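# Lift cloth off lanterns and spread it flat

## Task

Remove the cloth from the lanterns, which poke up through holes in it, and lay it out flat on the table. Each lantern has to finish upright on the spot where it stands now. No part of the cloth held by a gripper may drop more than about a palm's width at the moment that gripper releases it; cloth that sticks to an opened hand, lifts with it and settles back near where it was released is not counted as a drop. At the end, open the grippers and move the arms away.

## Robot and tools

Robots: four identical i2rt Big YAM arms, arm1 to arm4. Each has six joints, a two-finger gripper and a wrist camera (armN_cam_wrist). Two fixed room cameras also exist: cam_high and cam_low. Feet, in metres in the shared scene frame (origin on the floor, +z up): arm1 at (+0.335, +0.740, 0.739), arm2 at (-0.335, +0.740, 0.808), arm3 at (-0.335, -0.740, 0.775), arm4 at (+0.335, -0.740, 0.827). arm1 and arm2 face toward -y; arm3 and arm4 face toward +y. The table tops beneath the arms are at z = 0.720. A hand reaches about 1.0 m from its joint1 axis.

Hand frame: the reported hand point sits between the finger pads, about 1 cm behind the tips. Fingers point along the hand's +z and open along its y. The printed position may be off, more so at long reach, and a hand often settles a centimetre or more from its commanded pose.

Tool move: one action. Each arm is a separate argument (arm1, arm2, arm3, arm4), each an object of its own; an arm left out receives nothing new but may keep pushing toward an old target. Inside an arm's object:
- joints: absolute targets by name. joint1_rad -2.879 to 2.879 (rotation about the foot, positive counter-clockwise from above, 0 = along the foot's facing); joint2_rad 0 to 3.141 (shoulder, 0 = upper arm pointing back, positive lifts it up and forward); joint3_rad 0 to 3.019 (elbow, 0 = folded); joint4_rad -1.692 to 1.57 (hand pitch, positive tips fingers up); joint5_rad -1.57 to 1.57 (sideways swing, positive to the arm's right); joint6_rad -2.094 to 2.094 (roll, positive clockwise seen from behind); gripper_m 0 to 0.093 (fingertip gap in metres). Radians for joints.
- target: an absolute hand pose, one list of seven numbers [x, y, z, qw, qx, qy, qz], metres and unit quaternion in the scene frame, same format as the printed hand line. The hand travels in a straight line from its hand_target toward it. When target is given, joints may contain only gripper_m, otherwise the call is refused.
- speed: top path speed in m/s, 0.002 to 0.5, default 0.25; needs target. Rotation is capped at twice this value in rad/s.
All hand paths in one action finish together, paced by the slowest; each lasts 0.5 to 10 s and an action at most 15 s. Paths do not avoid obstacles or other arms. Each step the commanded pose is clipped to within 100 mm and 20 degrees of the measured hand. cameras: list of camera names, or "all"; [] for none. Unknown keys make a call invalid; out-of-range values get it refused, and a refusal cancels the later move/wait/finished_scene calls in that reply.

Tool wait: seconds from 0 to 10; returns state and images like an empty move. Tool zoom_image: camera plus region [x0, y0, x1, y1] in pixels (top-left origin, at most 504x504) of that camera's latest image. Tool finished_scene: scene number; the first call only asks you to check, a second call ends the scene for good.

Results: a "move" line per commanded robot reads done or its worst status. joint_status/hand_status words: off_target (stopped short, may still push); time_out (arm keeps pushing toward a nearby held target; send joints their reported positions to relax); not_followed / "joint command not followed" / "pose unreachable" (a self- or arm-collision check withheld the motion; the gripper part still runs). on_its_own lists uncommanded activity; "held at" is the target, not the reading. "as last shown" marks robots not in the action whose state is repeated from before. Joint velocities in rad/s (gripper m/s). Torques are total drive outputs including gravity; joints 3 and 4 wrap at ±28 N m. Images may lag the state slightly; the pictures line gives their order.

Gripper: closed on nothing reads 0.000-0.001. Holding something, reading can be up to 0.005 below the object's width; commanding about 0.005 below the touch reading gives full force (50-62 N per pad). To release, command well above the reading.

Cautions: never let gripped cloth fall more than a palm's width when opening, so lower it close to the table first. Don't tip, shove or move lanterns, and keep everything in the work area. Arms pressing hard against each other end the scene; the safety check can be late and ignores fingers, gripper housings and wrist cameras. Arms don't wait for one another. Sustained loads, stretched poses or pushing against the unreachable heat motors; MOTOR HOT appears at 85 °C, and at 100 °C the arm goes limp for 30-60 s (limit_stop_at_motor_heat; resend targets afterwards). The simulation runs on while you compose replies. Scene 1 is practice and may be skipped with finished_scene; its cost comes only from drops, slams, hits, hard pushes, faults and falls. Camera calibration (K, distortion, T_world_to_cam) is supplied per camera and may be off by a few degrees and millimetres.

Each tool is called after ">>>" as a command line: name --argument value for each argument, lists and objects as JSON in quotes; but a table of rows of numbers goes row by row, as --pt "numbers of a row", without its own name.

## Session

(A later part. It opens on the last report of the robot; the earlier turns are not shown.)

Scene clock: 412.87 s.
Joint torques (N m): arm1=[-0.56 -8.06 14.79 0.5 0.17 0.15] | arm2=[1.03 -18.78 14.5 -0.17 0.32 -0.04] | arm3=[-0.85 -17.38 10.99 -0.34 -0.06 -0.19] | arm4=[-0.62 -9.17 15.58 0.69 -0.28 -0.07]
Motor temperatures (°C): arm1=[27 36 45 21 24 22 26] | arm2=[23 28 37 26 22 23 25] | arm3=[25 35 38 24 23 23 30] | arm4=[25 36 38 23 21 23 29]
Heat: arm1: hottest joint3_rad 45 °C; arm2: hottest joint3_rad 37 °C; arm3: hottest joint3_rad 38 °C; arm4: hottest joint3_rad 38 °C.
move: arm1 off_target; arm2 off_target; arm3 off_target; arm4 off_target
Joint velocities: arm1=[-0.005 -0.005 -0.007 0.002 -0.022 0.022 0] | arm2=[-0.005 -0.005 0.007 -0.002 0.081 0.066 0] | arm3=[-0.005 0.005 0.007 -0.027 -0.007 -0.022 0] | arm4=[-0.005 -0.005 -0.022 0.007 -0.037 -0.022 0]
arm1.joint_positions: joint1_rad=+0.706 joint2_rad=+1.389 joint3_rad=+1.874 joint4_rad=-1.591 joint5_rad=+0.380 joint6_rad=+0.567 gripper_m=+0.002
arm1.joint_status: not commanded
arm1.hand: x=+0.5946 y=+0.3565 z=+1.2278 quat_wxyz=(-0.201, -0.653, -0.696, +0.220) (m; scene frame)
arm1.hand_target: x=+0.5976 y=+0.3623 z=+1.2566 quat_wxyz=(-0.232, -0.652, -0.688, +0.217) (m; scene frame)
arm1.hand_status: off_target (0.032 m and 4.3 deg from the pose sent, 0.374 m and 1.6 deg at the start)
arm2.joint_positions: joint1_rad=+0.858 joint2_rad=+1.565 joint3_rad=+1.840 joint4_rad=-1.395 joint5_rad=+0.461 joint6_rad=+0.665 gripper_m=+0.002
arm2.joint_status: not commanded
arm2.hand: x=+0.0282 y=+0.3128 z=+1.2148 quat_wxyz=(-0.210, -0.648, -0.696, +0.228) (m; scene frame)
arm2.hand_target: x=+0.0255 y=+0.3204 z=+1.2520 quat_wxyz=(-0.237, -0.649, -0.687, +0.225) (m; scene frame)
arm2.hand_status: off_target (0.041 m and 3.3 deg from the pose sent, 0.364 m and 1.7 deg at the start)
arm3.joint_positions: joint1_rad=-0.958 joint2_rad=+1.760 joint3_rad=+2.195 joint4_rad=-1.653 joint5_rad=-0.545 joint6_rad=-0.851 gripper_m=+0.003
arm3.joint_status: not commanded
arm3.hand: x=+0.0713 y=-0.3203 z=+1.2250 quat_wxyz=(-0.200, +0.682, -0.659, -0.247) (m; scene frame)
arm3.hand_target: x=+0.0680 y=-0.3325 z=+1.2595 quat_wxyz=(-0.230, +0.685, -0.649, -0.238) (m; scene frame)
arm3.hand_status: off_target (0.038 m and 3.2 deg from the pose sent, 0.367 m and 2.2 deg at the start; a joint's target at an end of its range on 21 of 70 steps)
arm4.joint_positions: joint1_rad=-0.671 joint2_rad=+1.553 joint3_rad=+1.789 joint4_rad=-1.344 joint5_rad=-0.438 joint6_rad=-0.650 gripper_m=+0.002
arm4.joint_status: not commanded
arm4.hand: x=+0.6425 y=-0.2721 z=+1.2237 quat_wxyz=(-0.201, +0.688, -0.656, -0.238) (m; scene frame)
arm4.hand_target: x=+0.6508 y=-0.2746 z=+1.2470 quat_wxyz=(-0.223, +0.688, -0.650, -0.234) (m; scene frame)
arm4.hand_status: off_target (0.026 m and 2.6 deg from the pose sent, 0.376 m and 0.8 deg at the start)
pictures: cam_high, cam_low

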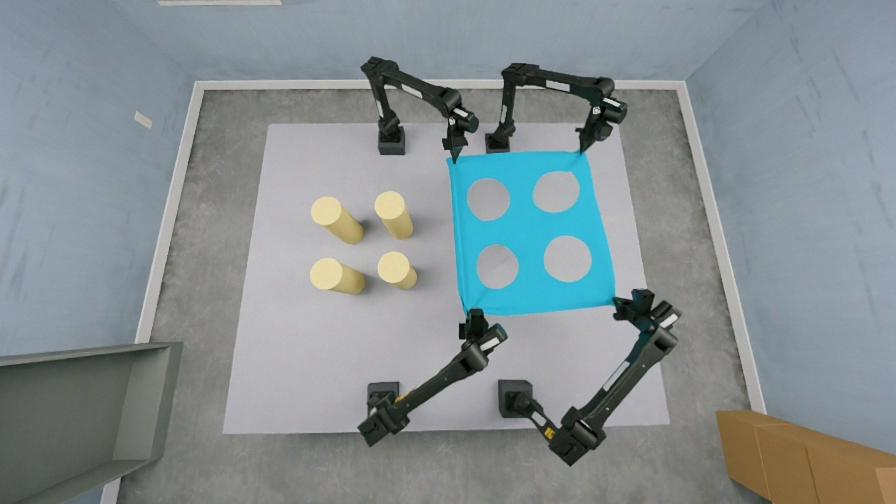

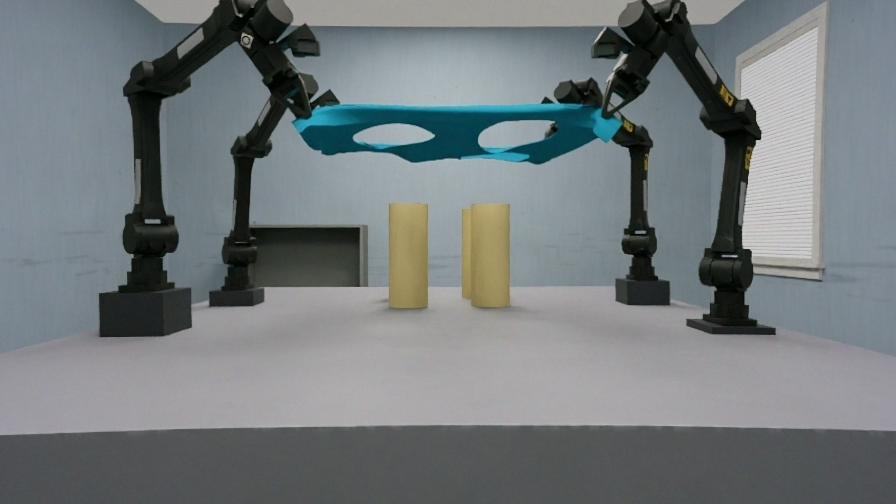

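>>> move --arm1 '{"target": [0.590, 0.354, 1.03, 0.1262, 0.6766, 0.7155, -0.1193], "speed": 0.2}' --arm2 '{"target": [0.023, 0.323, 1.03, 0.1262, 0.6766, 0.7155, -0.1193], "speed": 0.2}' --arm3 '{"target": [0.068, -0.333, 1.03, -0.1193, 0.7155, -0.6766, -0.1262], "speed": 0.2}' --arm4 '{"target": [0.652, -0.274, 1.02, -0.1193, 0.7155, -0.6766, -0.1262], "speed": 0.2}' --cameras '["cam_high", "cam_low"]'

Scene clock: 422.43 s.
Joint torques (N m): arm1=[-0.73 -8.23 10.24 0.84 -0.29 0] | arm2=[1.26 -18.67 8.42 0.44 -0.3 -0.02] | arm3=[-0.85 -17.44 7.06 0.09 0.31 -0.16] | arm4=[0.15 -10.4 10.82 1.22 0.27 -0.07]
Motor temperatures (°C): arm1=[27 35 46 21 24 22 26] | arm2=[23 28 38 26 22 23 25] | arm3=[25 35 38 24 23 23 30] | arm4=[25 36 40 23 21 23 29]
Heat: arm1: hottest joint3_rad 46 °C; arm2: hottest joint3_rad 38 °C; arm3: hottest joint3_rad 38 °C; arm4: hottest joint3_rad 40 °C.
move: arm1 done; arm2 done; arm3 off_target; arm4 done
Joint velocities: arm1=[-0.005 0.005 0.007 0.007 0.051 0.051 0] | arm2=[0.005 -0.024 -0.007 -0.012 -0.051 0.066 0] | arm3=[-0.005 -0.015 -0.012 0.002 -0.051 0.051 -0.001] | arm4=[0.005 -0.015 0.007 -0.012 -0.081 -0.022 0]
arm1.joint_positions: joint1_rad=+0.620 joint2_rad=+1.367 joint3_rad=+1.377 joint4_rad=-1.300 joint5_rad=+0.189 joint6_rad=+0.569 gripper_m=+0.002
arm1.joint_status: not commanded
arm1.hand: x=+0.5835 y=+0.3531 z=+1.0289 quat_wxyz=(-0.123, -0.682, -0.710, +0.124) (m; scene frame)
arm1.hand_target: x=+0.5888 y=+0.3549 z=+1.0301 quat_wxyz=(-0.128, -0.677, -0.715, +0.118) (m; scene frame)
arm1.hand_status: done (0.007 m and 1.1 deg from the pose sent, 0.198 m and 14.8 deg at the start)
arm2.joint_positions: joint1_rad=+0.789 joint2_rad=+1.620 joint3_rad=+1.489 joint4_rad=-1.163 joint5_rad=+0.246 joint6_rad=+0.690 gripper_m=+0.002
arm2.joint_status: not commanded
arm2.hand: x=+0.0215 y=+0.3147 z=+1.0305 quat_wxyz=(-0.130, -0.678, -0.713, +0.127) (m; scene frame)
arm2.hand_target: x=+0.0214 y=+0.3242 z=+1.0297 quat_wxyz=(-0.126, -0.677, -0.716, +0.120) (m; scene frame)
arm2.hand_status: done (0.008 m and 1.0 deg from the pose sent, 0.185 m and 16.2 deg at the start)
arm3.joint_positions: joint1_rad=-0.885 joint2_rad=+1.726 joint3_rad=+1.672 joint4_rad=-1.317 joint5_rad=-0.283 joint6_rad=-0.868 gripper_m=+0.003
arm3.joint_status: not commanded
arm3.hand: x=+0.0634 y=-0.3246 z=+1.0207 quat_wxyz=(-0.114, +0.714, -0.678, -0.133) (m; scene frame)
arm3.hand_target: x=+0.0655 y=-0.3347 z=+1.0286 quat_wxyz=(-0.119, +0.715, -0.678, -0.126) (m; scene frame)
arm3.hand_status: off_target (0.013 m and 1.0 deg from the pose sent, 0.195 m and 17.2 deg at the start)
arm4.joint_positions: joint1_rad=-0.622 joint2_rad=+1.670 joint3_rad=+1.469 joint4_rad=-1.112 joint5_rad=-0.232 joint6_rad=-0.675 gripper_m=+0.002
arm4.joint_status: not commanded
arm4.hand: x=+0.6482 y=-0.2718 z=+1.0209 quat_wxyz=(-0.115, +0.713, -0.679, -0.133) (m; scene frame)
arm4.hand_target: x=+0.6531 y=-0.2727 z=+1.0202 quat_wxyz=(-0.120, +0.716, -0.677, -0.126) (m; scene frame)
arm4.hand_status: done (0.004 m and 1.0 deg from the pose sent, 0.204 m and 16.4 deg at the start)
pictures: cam_high, cam_low

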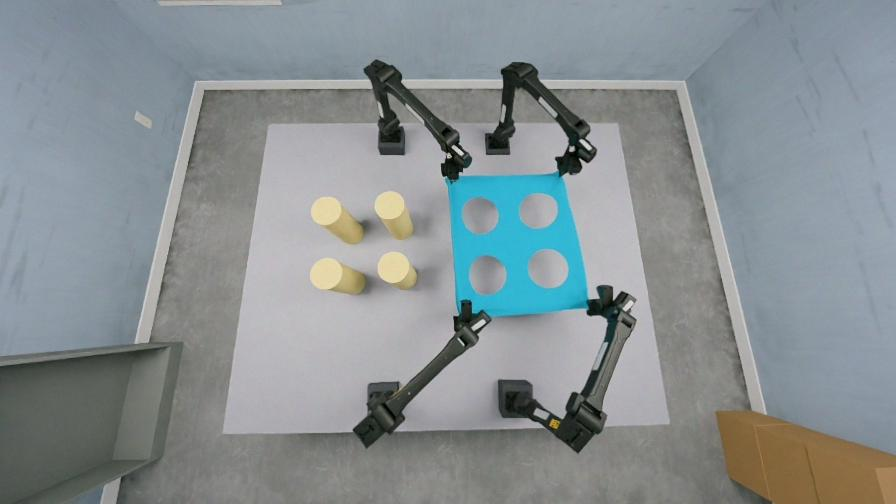

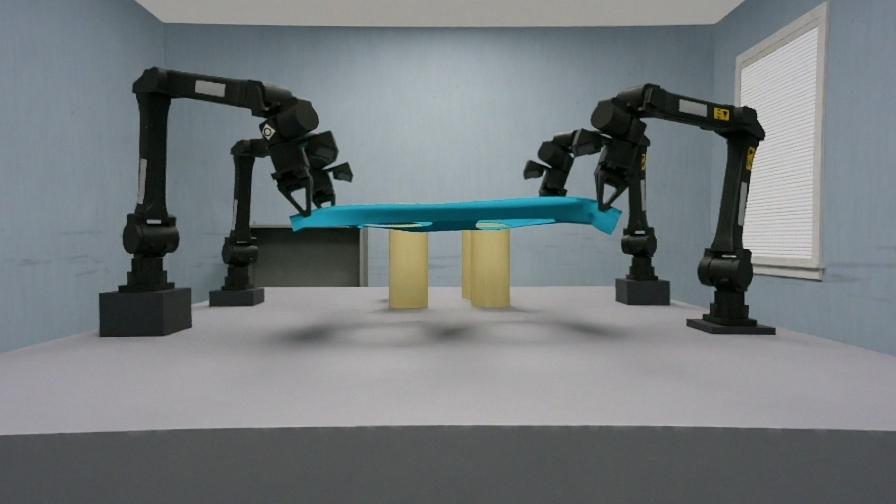

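>>> move --arm1 '{"target": [0.592, 0.355, 0.83, 0.0317, 0.6864, 0.7259, -0.03], "speed": 0.2}' --arm2 '{"target": [0.023, 0.324, 0.83, 0.0317, 0.6864, 0.7259, -0.03], "speed": 0.2}' --arm3 '{"target": [0.069, -0.333, 0.835, -0.03, 0.7259, -0.6864, -0.0317], "speed": 0.2}' --arm4 '{"target": [0.651, -0.273, 0.83, -0.03, 0.7259, -0.6864, -0.0317], "speed": 0.2}' --cameras '["cam_high", "cam_low"]'

>>> zoom_image --camera "cam_low" --region '[250, 180, 650, 360]'

Scene clock: 429.33 s.
Joint torques (N m): arm1=[-1.14 -11.22 8.61 0.25 -0.44 -0.05] | arm2=[1.26 -21.42 6.63 0.06 -0.46 -0.23] | arm3=[-0.62 -17.79 5.96 -0.16 0.45 0.1] | arm4=[0.38 -12.04 8.54 0.64 0.39 0.14]
Motor temperatures (°C): arm1=[27 34 44 21 24 22 26] | arm2=[23 28 37 26 22 23 25] | arm3=[25 36 38 24 24 23 30] | arm4=[25 36 40 23 21 23 29]
Heat: arm1: hottest joint3_rad 44 °C; arm2: hottest joint3_rad 37 °C; arm3: hottest joint3_rad 38 °C; arm4: hottest joint3_rad 40 °C.
move: arm1 done; arm2 off_target; arm3 done; arm4 done
Joint velocities: arm1=[0.005 0.005 -0.007 0.002 -0.022 0.051 0] | arm2=[-0.005 -0.015 0.002 0.002 -0.066 -0.007 0] | arm3=[0.005 0.005 0.002 -0.012 -0.022 -0.051 0.001] | arm4=[0.005 -0.015 0.002 -0.012 -0.022 0.037 0]
arm1.joint_positions: joint1_rad=+0.578 joint2_rad=+1.620 joint3_rad=+1.139 joint4_rad=-1.027 joint5_rad=+0.044 joint6_rad=+0.556 gripper_m=+0.002
arm1.joint_status: not commanded
arm1.hand: x=+0.5871 y=+0.3531 z=+0.8270 quat_wxyz=(-0.029, -0.694, -0.719, +0.035) (m; scene frame)
arm1.hand_target: x=+0.5910 y=+0.3561 z=+0.8296 quat_wxyz=(-0.034, -0.687, -0.725, +0.028) (m; scene frame)
arm1.hand_status: done (0.006 m and 1.3 deg from the pose sent, 0.199 m and 15.1 deg at the start)
arm2.joint_positions: joint1_rad=+0.736 joint2_rad=+1.891 joint3_rad=+1.356 joint4_rad=-0.938 joint5_rad=+0.073 joint6_rad=+0.686 gripper_m=+0.002
arm2.joint_status: not commanded
arm2.hand: x=+0.0244 y=+0.3129 z=+0.8362 quat_wxyz=(-0.045, -0.694, -0.718, +0.038) (m; scene frame)
arm2.hand_target: x=+0.0214 y=+0.3254 z=+0.8301 quat_wxyz=(-0.031, -0.687, -0.726, +0.030) (m; scene frame)
arm2.hand_status: off_target (0.013 m and 2.2 deg from the pose sent, 0.201 m and 15.9 deg at the start)
arm3.joint_positions: joint1_rad=-0.826 joint2_rad=+1.922 joint3_rad=+1.487 joint4_rad=-1.071 joint5_rad=-0.077 joint6_rad=-0.861 gripper_m=+0.003
arm3.joint_status: not commanded
arm3.hand: x=+0.0655 y=-0.3239 z=+0.8384 quat_wxyz=(-0.039, +0.732, -0.679, -0.037) (m; scene frame)
arm3.hand_target: x=+0.0669 y=-0.3345 z=+0.8353 quat_wxyz=(-0.030, +0.725, -0.687, -0.032) (m; scene frame)
arm3.hand_status: done (0.010 m and 1.7 deg from the pose sent, 0.186 m and 15.2 deg at the start)
arm4.joint_positions: joint1_rad=-0.572 joint2_rad=+1.961 joint3_rad=+1.387 joint4_rad=-0.928 joint5_rad=-0.059 joint6_rad=-0.673 gripper_m=+0.002
arm4.joint_status: not commanded
arm4.hand: x=+0.6497 y=-0.2690 z=+0.8322 quat_wxyz=(-0.031, +0.730, -0.682, -0.038) (m; scene frame)
arm4.hand_target: x=+0.6516 y=-0.2719 z=+0.8292 quat_wxyz=(-0.031, +0.726, -0.686, -0.031) (m; scene frame)
arm4.hand_status: done (0.005 m and 1.1 deg from the pose sent, 0.191 m and 15.3 deg at the start)
pictures: cam_high, cam_low

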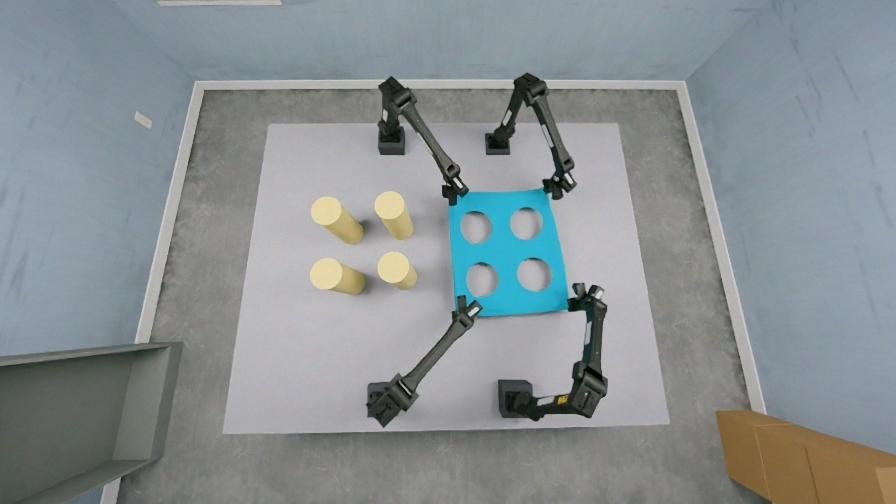

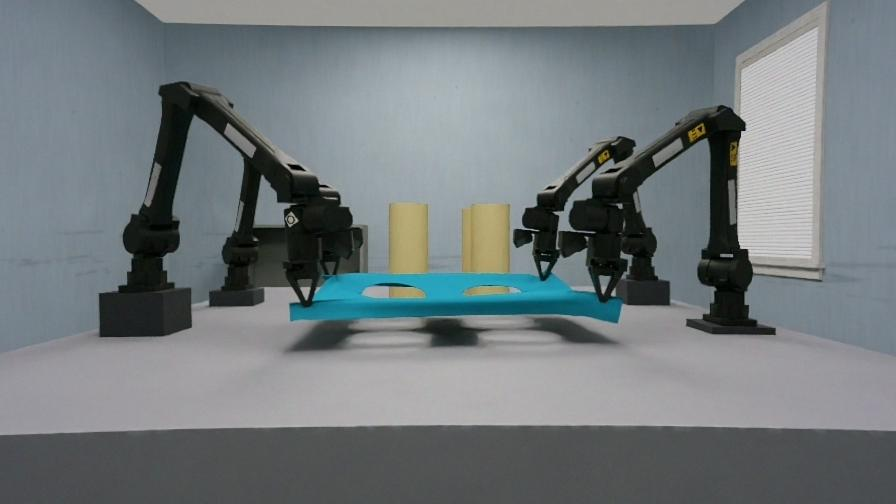

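Scaled by 1.260.

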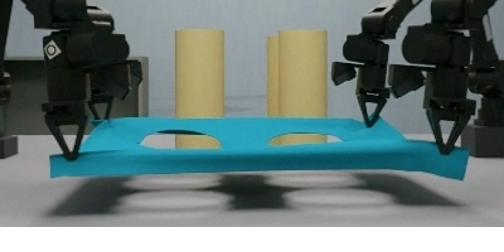

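>>> move --arm1 '{"target": [0.595, 0.359, 0.737, 0, 0.6871, 0.7266, 0], "speed": 0.12}' --arm2 '{"target": [0.020, 0.327, 0.735, 0, 0.6871, 0.7266, 0], "speed": 0.12}' --arm3 '{"target": [0.066, -0.337, 0.737, 0, 0.7266, -0.6871, 0], "speed": 0.12}' --arm4 '{"target": [0.654, -0.277, 0.735, 0, 0.7266, -0.6871, 0], "speed": 0.12}'

>>> zoom_image --camera "cam_low" --region '[250, 200, 650, 380]'

>>> zoom_image --camera "cam_high" --region '[420, 180, 620, 340]'

Scene clock: 443.77 s.
Joint torques (N m): arm1=[-0.56 -11.69 6.75 -0.01 -0.55 -0.09] | arm2=[0.91 -20.84 5.49 -0.05 -0.46 -0.24] | arm3=[-0.73 -17.55 5.01 -0.23 0.52 0.1] | arm4=[0.5 -12.28 8.18 0.4 0.48 0.17]
Motor temperatures (°C): arm1=[27 34 42 21 24 22 26] | arm2=[23 28 36 26 22 23 25] | arm3=[25 37 37 24 24 23 30] | arm4=[25 36 38 23 21 23 29]
Heat: arm1: hottest joint3_rad 42 °C; arm2: hottest joint3_rad 36 °C; arm3: hottest joint2_rad 37 °C; arm4: hottest joint3_rad 38 °C.
move: arm1 done; arm2 off_target; arm3 off_target; arm4 done
Joint velocities: arm1=[-0.015 0.005 -0.007 -0.002 0.007 0.051 -0.001] | arm2=[0.005 -0.005 -0.002 -0.012 0.022 -0.022 0] | arm3=[-0.024 -0.015 0.012 -0.007 -0.007 -0.022 0.001] | arm4=[0.005 -0.005 -0.012 0.007 0.022 -0.007 -0.001]
arm1.joint_positions: joint1_rad=+0.574 joint2_rad=+1.782 joint3_rad=+1.099 joint4_rad=-0.878 joint5_rad=+0.004 joint6_rad=+0.551 gripper_m=+0.002
arm1.joint_status: not commanded
arm1.hand: x=+0.5930 y=+0.3515 z=+0.7429 quat_wxyz=(-0.007, -0.694, -0.720, +0.010) (m; scene frame)
arm1.hand_target: x=+0.5944 y=+0.3596 z=+0.7370 quat_wxyz=(-0.001, -0.688, -0.726, +0.000) (m; scene frame)
arm1.hand_status: done (0.010 m and 1.8 deg from the pose sent, 0.090 m and 5.3 deg at the start)
arm2.joint_positions: joint1_rad=+0.721 joint2_rad=+2.051 joint3_rad=+1.346 joint4_rad=-0.818 joint5_rad=+0.016 joint6_rad=+0.671 gripper_m=+0.002
arm2.joint_status: not commanded
arm2.hand: x=+0.0265 y=+0.3130 z=+0.7483 quat_wxyz=(-0.022, -0.694, -0.720, +0.009) (m; scene frame)
arm2.hand_target: x=+0.0194 y=+0.3279 z=+0.7356 quat_wxyz=(+0.000, -0.687, -0.726, +0.000) (m; scene frame)
arm2.hand_status: off_target (0.020 m and 2.9 deg from the pose sent, 0.102 m and 6.9 deg at the start)
arm3.joint_positions: joint1_rad=-0.809 joint2_rad=+2.060 joint3_rad=+1.448 joint4_rad=-0.934 joint5_rad=-0.012 joint6_rad=-0.846 gripper_m=+0.003
arm3.joint_status: not commanded
arm3.hand: x=+0.0672 y=-0.3236 z=+0.7492 quat_wxyz=(-0.018, +0.733, -0.680, -0.006) (m; scene frame)
arm3.hand_target: x=+0.0650 y=-0.3378 z=+0.7378 quat_wxyz=(+0.000, +0.726, -0.687, +0.000) (m; scene frame)
arm3.hand_status: off_target (0.018 m and 2.5 deg from the pose sent, 0.102 m and 6.3 deg at the start)
arm4.joint_positions: joint1_rad=-0.566 joint2_rad=+2.129 joint3_rad=+1.387 joint4_rad=-0.823 joint5_rad=-0.008 joint6_rad=-0.671 gripper_m=+0.002
arm4.joint_status: not commanded
arm4.hand: x=+0.6522 y=-0.2742 z=+0.7417 quat_wxyz=(-0.004, +0.732, -0.682, -0.008) (m; scene frame)
arm4.hand_target: x=+0.6542 y=-0.2766 z=+0.7346 quat_wxyz=(+0.000, +0.727, -0.687, +0.000) (m; scene frame)
arm4.hand_status: done (0.007 m and 1.3 deg from the pose sent, 0.098 m and 5.7 deg at the start)
pictures: arm1_cam_wrist, arm2_cam_wrist, arm3_cam_wrist, arm4_cam_wrist, cam_high, cam_low
camera_calibration:
arm1_cam_wrist: T_world_to_cam=[[-0.99923, -0.0386909, -0.00646197, 0.612637], [-0.0361067, 0.842801, 0.537013, -0.665576], [-0.0153314, 0.536833, -0.843549, 0.577408], [0, 0, 0, 1]] pos_world=[0.596986, 0.27468, 0.848454]
arm2_cam_wrist: T_world_to_cam=[[-0.999205, -0.0319483, -0.0238283, 0.0575216], [-0.0398002, 0.831399, 0.554248, -0.66977], [0.00210354, 0.554756, -0.83201, 0.570683], [0, 0, 0, 1]] pos_world=[0.0296184, 0.242094, 0.847404]
arm3_cam_wrist: T_world_to_cam=[[0.996859, 0.0776202, 0.0156965, -0.0529857], [0.0559993, -0.831081, 0.553324, -0.680737], [0.0559942, -0.550708, -0.832818, 0.567008], [0, 0, 0, 1]] pos_world=[0.0591909, -0.249379, 0.849715]
arm4_cam_wrist: T_world_to_cam=[[0.997034, 0.0768599, -0.00391965, -0.627197], [0.0650468, -0.814385, 0.576668, -0.689824], [0.0411305, -0.575212, -0.81697, 0.542029], [0, 0, 0, 1]] pos_world=[0.647914, -0.201795, 0.838161]

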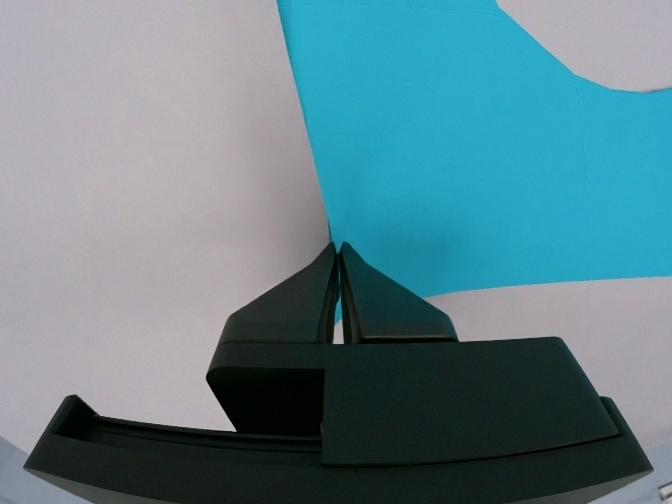

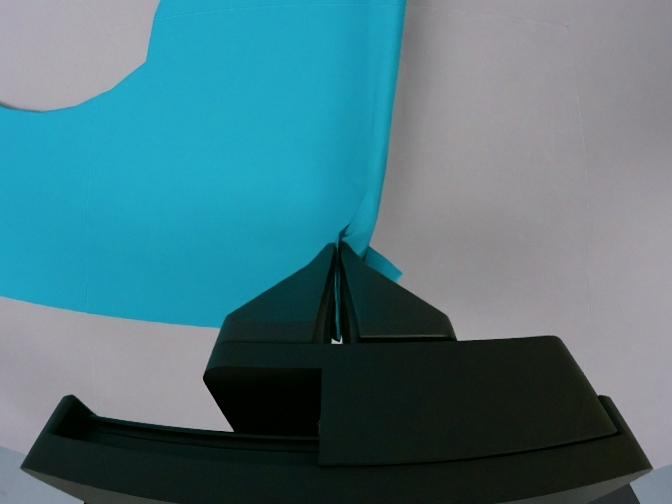

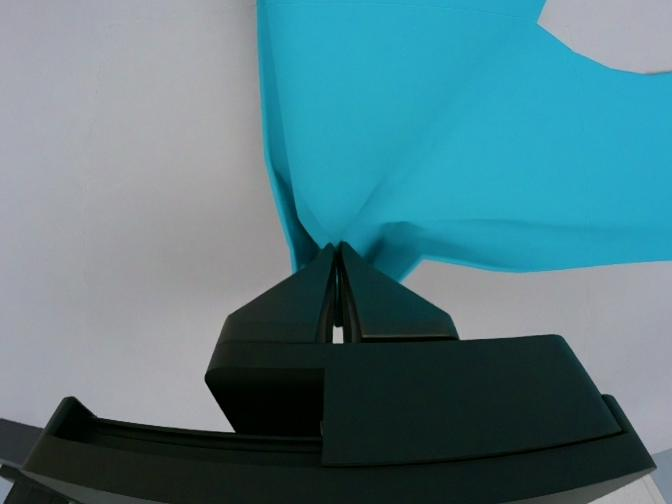

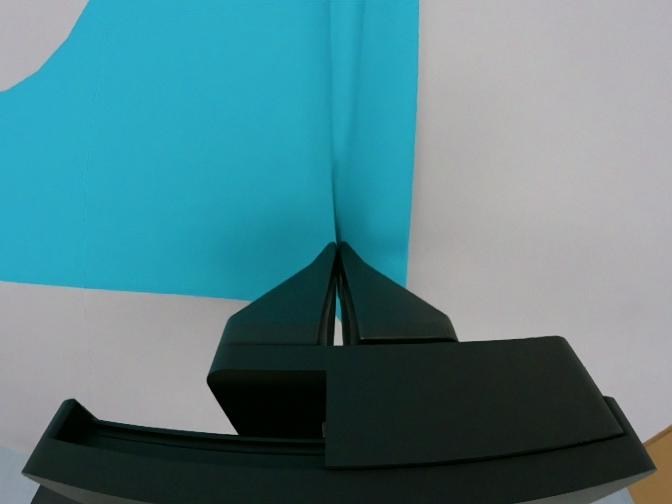

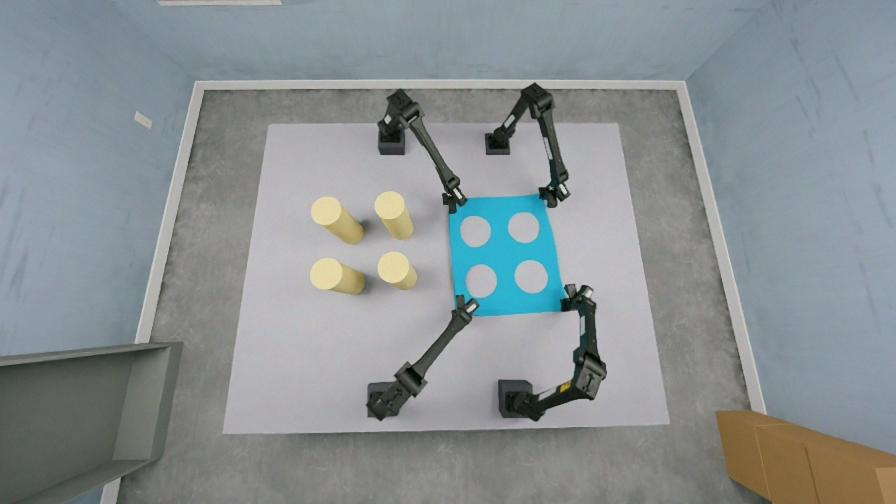

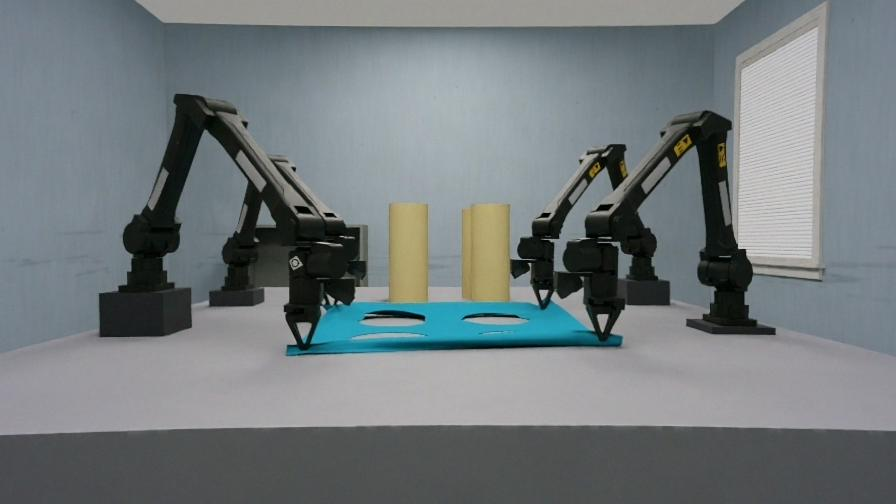

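Scaled by 1.260.

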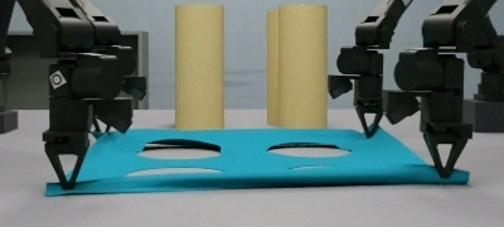

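Scaled by 2.520.

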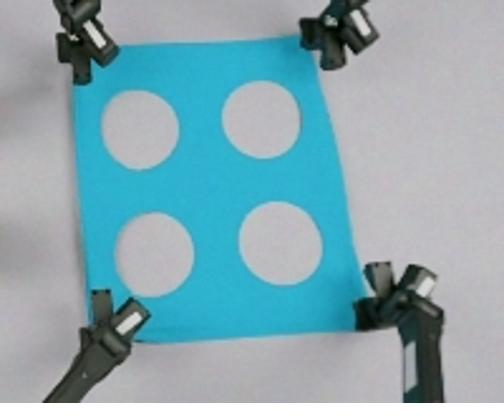

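>>> zoom_image --camera "arm1_cam_wrist" --region '[200, 0, 500, 350]'

>>> zoom_image --camera "arm2_cam_wrist" --region '[200, 0, 500, 350]'

>>> zoom_image --camera "arm3_cam_wrist" --region '[200, 0, 500, 350]'

>>> zoom_image --camera "cam_low" --region '[270, 260, 640, 370]'

Scaled by 1.440 from the camera's 672x504 image, which has a finer 960x720 frame.

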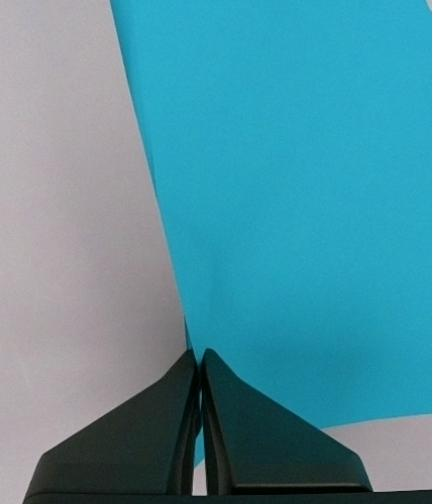

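Scaled by 1.440 from the camera's 672x504 image, which has a finer 960x720 frame.

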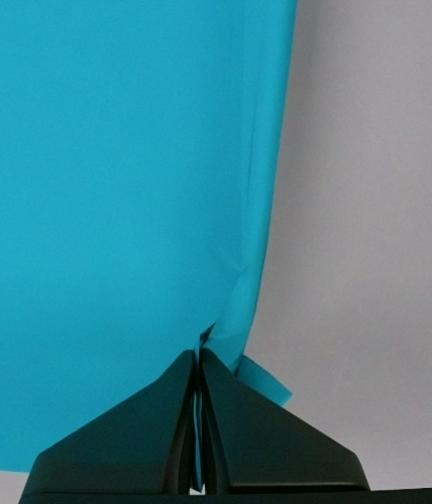

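Scaled by 1.440 from the camera's 672x504 image, which has a finer 960x720 frame.

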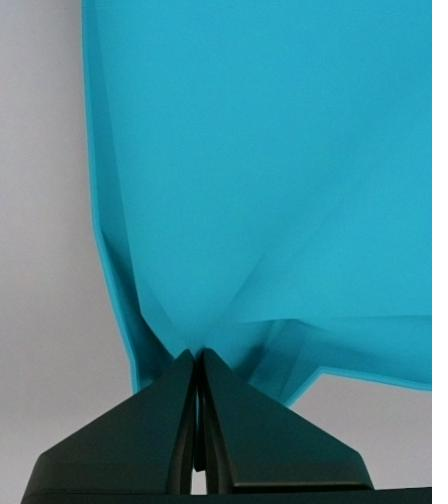

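Scaled by 1.362.

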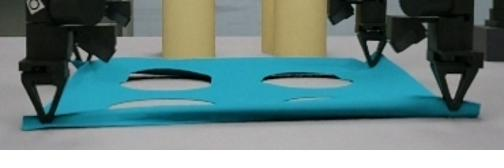

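>>> zoom_image --camera "cam_high" --region '[520, 180, 610, 330]'

>>> zoom_image --camera "cam_high" --region '[430, 180, 520, 330]'

>>> zoom_image --camera "arm4_cam_wrist" --region '[200, 0, 500, 350]'

>>> zoom_image --camera "cam_low" --region '[270, 290, 460, 370]'

>>> zoom_image --camera "cam_low" --region '[450, 290, 640, 370]'

Scaled by 3.360.

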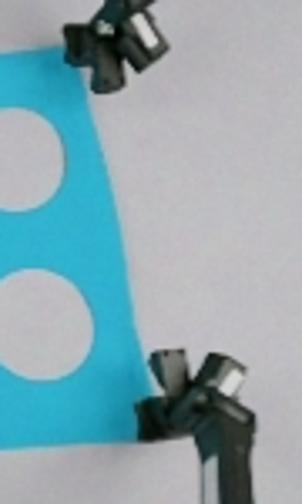

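Scaled by 3.360.

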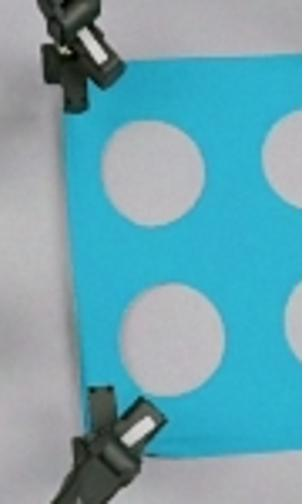

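Scaled by 1.440 from the camera's 672x504 image, which has a finer 960x720 frame.

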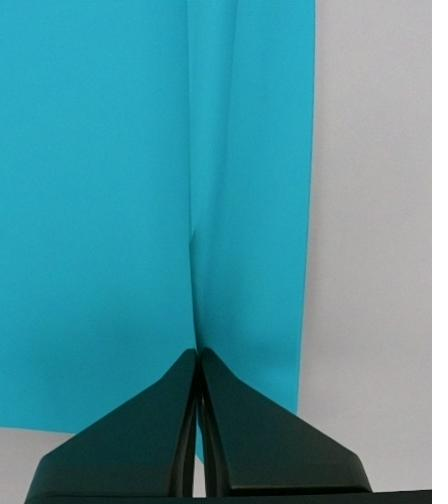

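Scaled by 2.653.

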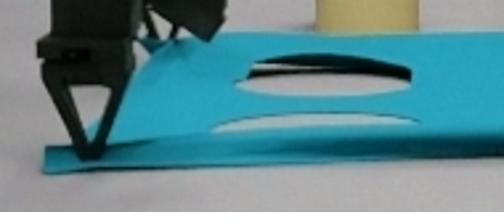

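Scaled by 2.653.

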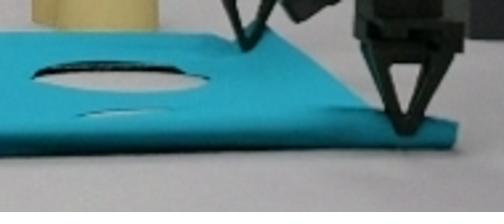

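>>> move --arm1 '{"target": [0.592, 0.357, 0.81, 0.2185, 0.6553, 0.6930, 0.2066], "speed": 0.2}' --arm2 '{"target": [0.023, 0.324, 0.81, -0.2185, 0.6553, 0.6930, -0.2066], "speed": 0.2}' --arm3 '{"target": [0.069, -0.334, 0.81, 0.2066, 0.6930, -0.6553, -0.2185], "speed": 0.2}' --arm4 '{"target": [0.651, -0.276, 0.81, -0.2066, 0.6930, -0.6553, 0.2185], "speed": 0.2}'

>>> zoom_image --camera "cam_low" --region '[250, 220, 650, 380]'

>>> zoom_image --camera "cam_high" --region '[420, 170, 620, 340]'

Scene clock: 525.07 s.
Joint torques (N m): arm1=[0.15 -11.22 7.51 0.7 -1.2 -0.12] | arm2=[1.67 -22.89 9.16 -2.54 0.01 0.04] | arm3=[-1.08 -20.07 8.01 -2.41 0.21 -0.27] | arm4=[-0.5 -11.52 7.25 1.21 0.95 0.22]
Motor temperatures (°C): arm1=[27 31 35 21 25 22 27] | arm2=[23 29 31 26 22 23 25] | arm3=[25 35 31 24 24 23 30] | arm4=[24 35 34 23 21 23 29]
Heat: arm1: hottest joint3_rad 35 °C; arm2: hottest joint3_rad 31 °C; arm3: hottest joint2_rad 35 °C; arm4: hottest joint2_rad 35 °C.
move: arm1 off_target; arm2 off_target; arm3 off_target; arm4 off_target
Joint velocities: arm1=[-0.005 0.005 0.002 -0.017 0.051 0.007 0] | arm2=[0.005 0.005 -0.042 0.017 0.007 0.022 0.001] | arm3=[0.005 -0.024 -0.007 -0.002 -0.051 -0.037 0] | arm4=[-0.005 0.005 0.007 -0.007 0.037 0.022 0]
arm1.joint_positions: joint1_rad=+0.357 joint2_rad=+1.590 joint3_rad=+0.941 joint4_rad=-0.675 joint5_rad=-0.545 joint6_rad=+0.417 gripper_m=+0.002
arm1.joint_status: not commanded
arm1.hand: x=+0.5832 y=+0.3489 z=+0.8058 quat_wxyz=(-0.214, -0.667, -0.686, -0.195) (m; scene frame)
arm1.hand_target: x=+0.5912 y=+0.3562 z=+0.8123 quat_wxyz=(-0.223, -0.653, -0.695, -0.203) (m; scene frame)
arm1.hand_status: off_target (0.013 m and 2.1 deg from the pose sent, 0.067 m and 35.2 deg at the start)
arm2.joint_positions: joint1_rad=+0.837 joint2_rad=+2.226 joint3_rad=+1.752 joint4_rad=-1.522 joint5_rad=+0.409 joint6_rad=+0.869 gripper_m=+0.002
arm2.joint_status: not commanded
arm2.hand: x=+0.0221 y=+0.3152 z=+0.8104 quat_wxyz=(+0.195, -0.662, -0.693, +0.209) (m; scene frame)
arm2.hand_target: x=+0.0236 y=+0.3233 z=+0.8096 quat_wxyz=(+0.217, -0.655, -0.693, +0.208) (m; scene frame)
arm2.hand_status: off_target (0.009 m and 2.8 deg from the pose sent, 0.063 m and 36.2 deg at the start)
arm3.joint_positions: joint1_rad=-0.912 joint2_rad=+2.268 joint3_rad=+1.893 joint4_rad=-1.628 joint5_rad=-0.380 joint6_rad=-1.001 gripper_m=+0.003
arm3.joint_status: not commanded
arm3.hand: x=+0.0648 y=-0.3228 z=+0.8069 quat_wxyz=(+0.175, +0.695, -0.664, -0.214) (m; scene frame)
arm3.hand_target: x=+0.0700 y=-0.3325 z=+0.8097 quat_wxyz=(+0.190, +0.692, -0.663, -0.215) (m; scene frame)
arm3.hand_status: off_target (0.012 m and 3.8 deg from the pose sent, 0.062 m and 36.0 deg at the start; a joint's target at an end of its range on 22 of 67 steps)
arm4.joint_positions: joint1_rad=-0.389 joint2_rad=+1.937 joint3_rad=+1.164 joint4_rad=-0.513 joint5_rad=+0.533 joint6_rad=-0.587 gripper_m=+0.002
arm4.joint_status: not commanded
arm4.hand: x=+0.6436 y=-0.2684 z=+0.8095 quat_wxyz=(-0.205, +0.704, -0.647, +0.209) (m; scene frame)
arm4.hand_target: x=+0.6502 y=-0.2755 z=+0.8104 quat_wxyz=(-0.208, +0.693, -0.656, +0.217) (m; scene frame)
arm4.hand_status: off_target (0.011 m and 1.9 deg from the pose sent, 0.068 m and 35.4 deg at the start)
pictures: arm1_cam_wrist, arm2_cam_wrist, arm3_cam_wrist, arm4_cam_wrist, cam_high, cam_low
camera_calibration:
arm1_cam_wrist: T_world_to_cam=[[-0.826341, -0.0343676, -0.562121, 0.948576], [-0.329325, 0.839177, 0.432814, -0.441257], [0.456844, 0.542772, -0.704764, 0.242438], [0, 0, 0, 1]] pos_world=[0.527773, 0.271304, 0.895058]
arm2_cam_wrist: T_world_to_cam=[[-0.838721, -0.0309103, 0.543684, -0.409119], [0.285589, 0.825109, 0.487477, -0.657316], [-0.463667, 0.564127, -0.683208, 0.507896], [0, 0, 0, 1]] pos_world=[0.0800802, 0.243194, 0.889857]
arm3_cam_wrist: T_world_to_cam=[[0.845658, 0.0598262, -0.530361, 0.393155], [0.332764, -0.836016, 0.436286, -0.63699], [-0.417289, -0.545434, -0.726892, 0.56255], [0, 0, 0, 1]] pos_world=[0.114239, -0.24922, 0.895337]
arm4_cam_wrist: T_world_to_cam=[[0.823942, 0.0840332, 0.560409, -0.962324], [-0.267292, -0.814385, 0.515103, -0.459835], [0.499674, -0.574208, -0.648545, 0.169913], [0, 0, 0, 1]] pos_world=[0.585088, -0.19605, 0.886354]

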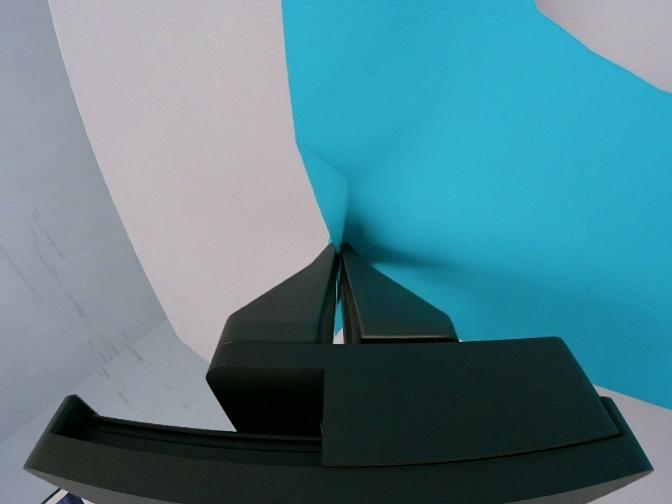

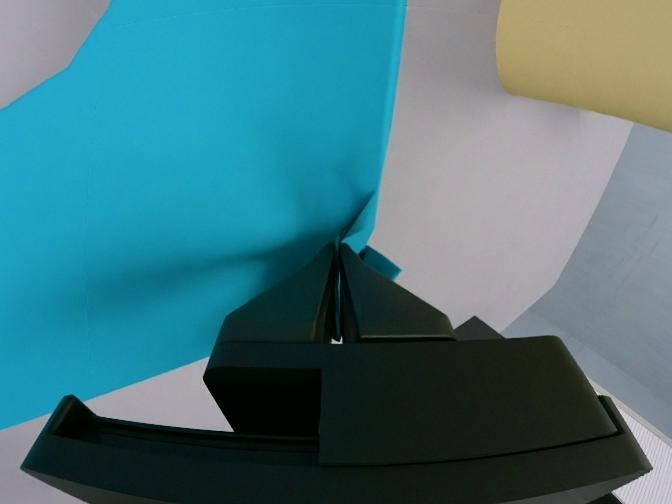

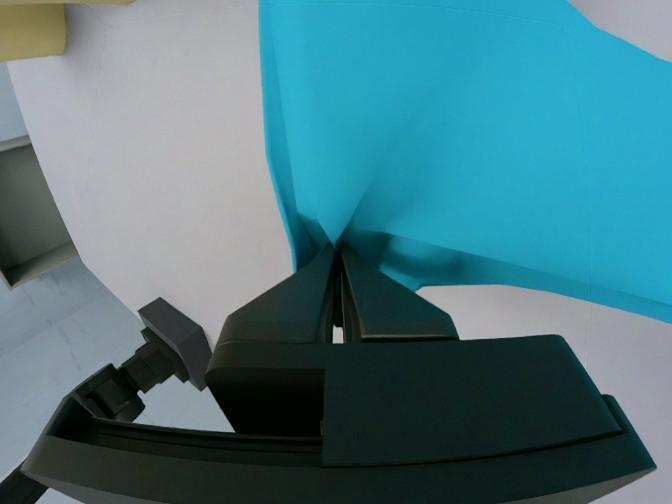

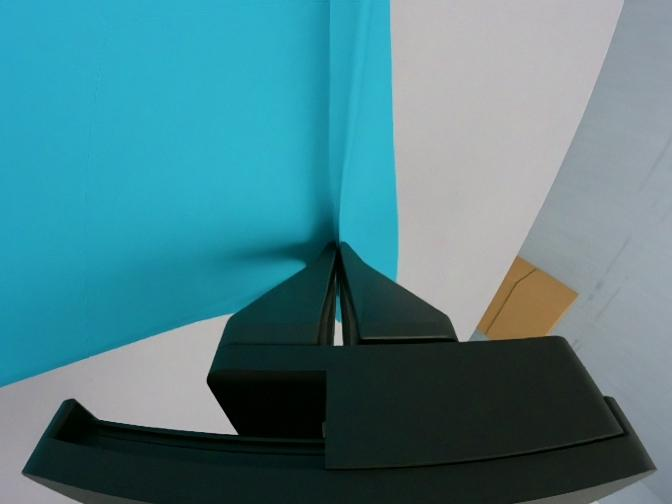

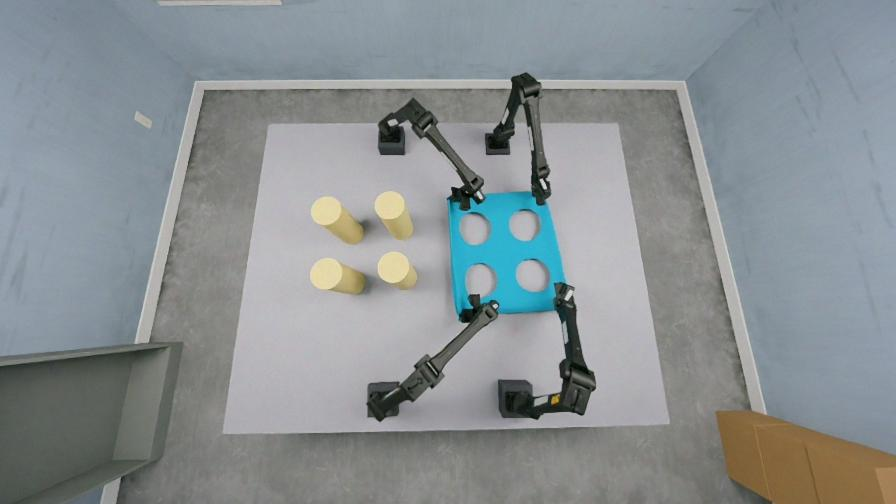

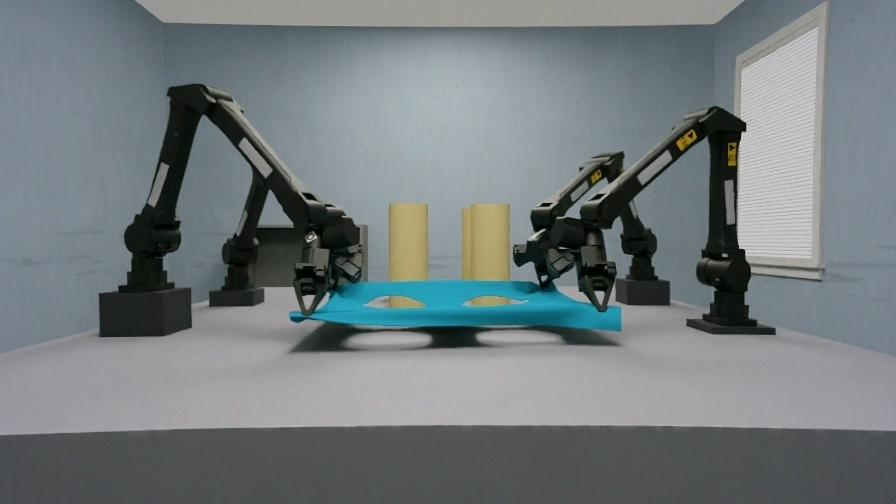

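Scaled by 1.260.

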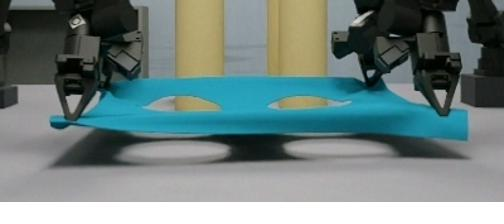

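Scaled by 2.520.

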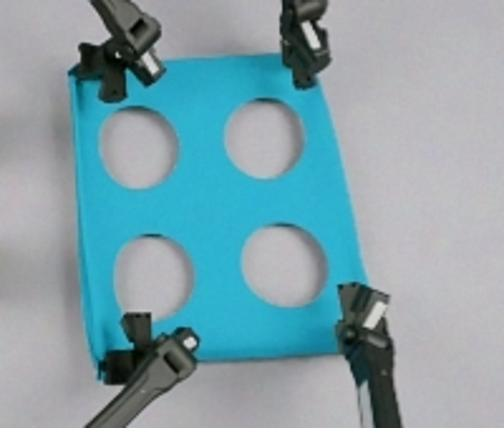

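>>> zoom_image --camera "arm1_cam_wrist" --region '[240, 100, 440, 300]'

>>> zoom_image --camera "arm2_cam_wrist" --region '[260, 100, 460, 300]'

>>> zoom_image --camera "arm3_cam_wrist" --region '[240, 100, 440, 300]'

>>> zoom_image --camera "arm4_cam_wrist" --region '[240, 100, 440, 300]'

>>> zoom_image --camera "cam_low" --region '[280, 260, 480, 360]'

>>> zoom_image --camera "cam_low" --region '[440, 260, 640, 360]'

Scaled by 2.520 from the camera's 672x504 image, which has a finer 960x720 frame.

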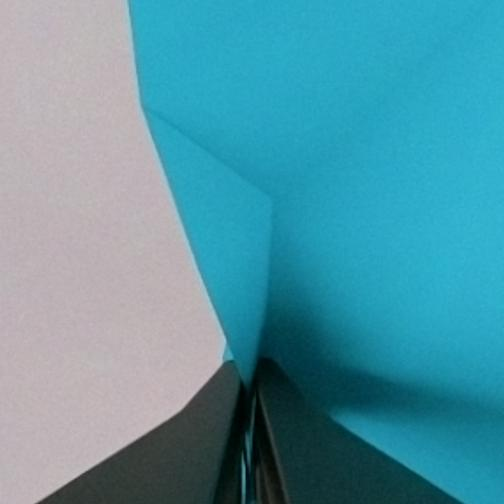

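Scaled by 2.520 from the camera's 672x504 image, which has a finer 960x720 frame.

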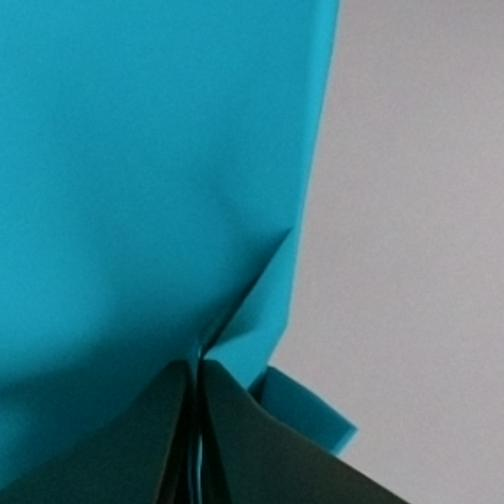

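Scaled by 2.520 from the camera's 672x504 image, which has a finer 960x720 frame.

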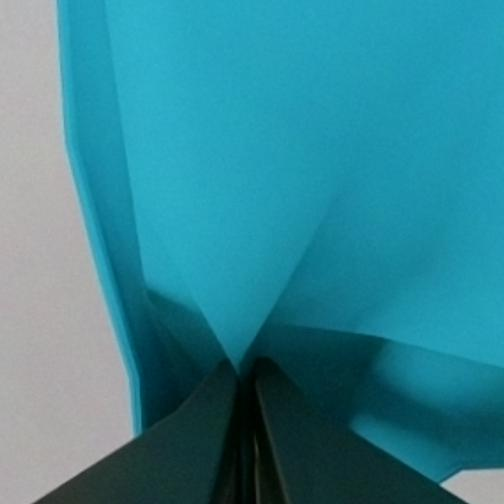

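Scaled by 2.520 from the camera's 672x504 image, which has a finer 960x720 frame.

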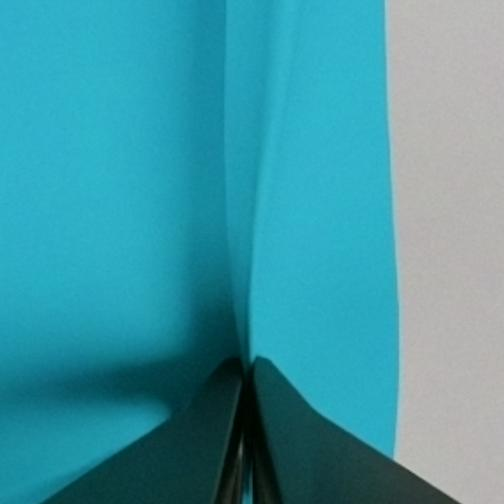

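Scaled by 2.520.

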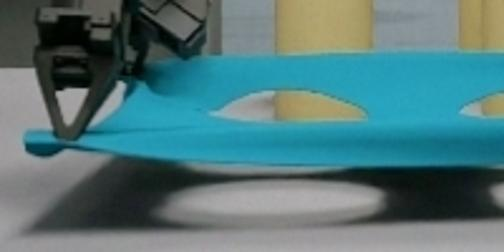

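Scaled by 2.520.

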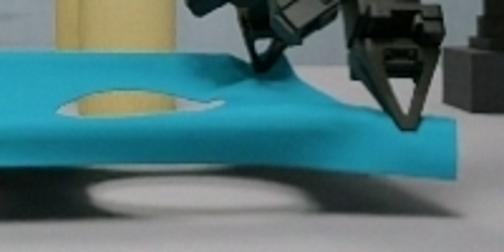

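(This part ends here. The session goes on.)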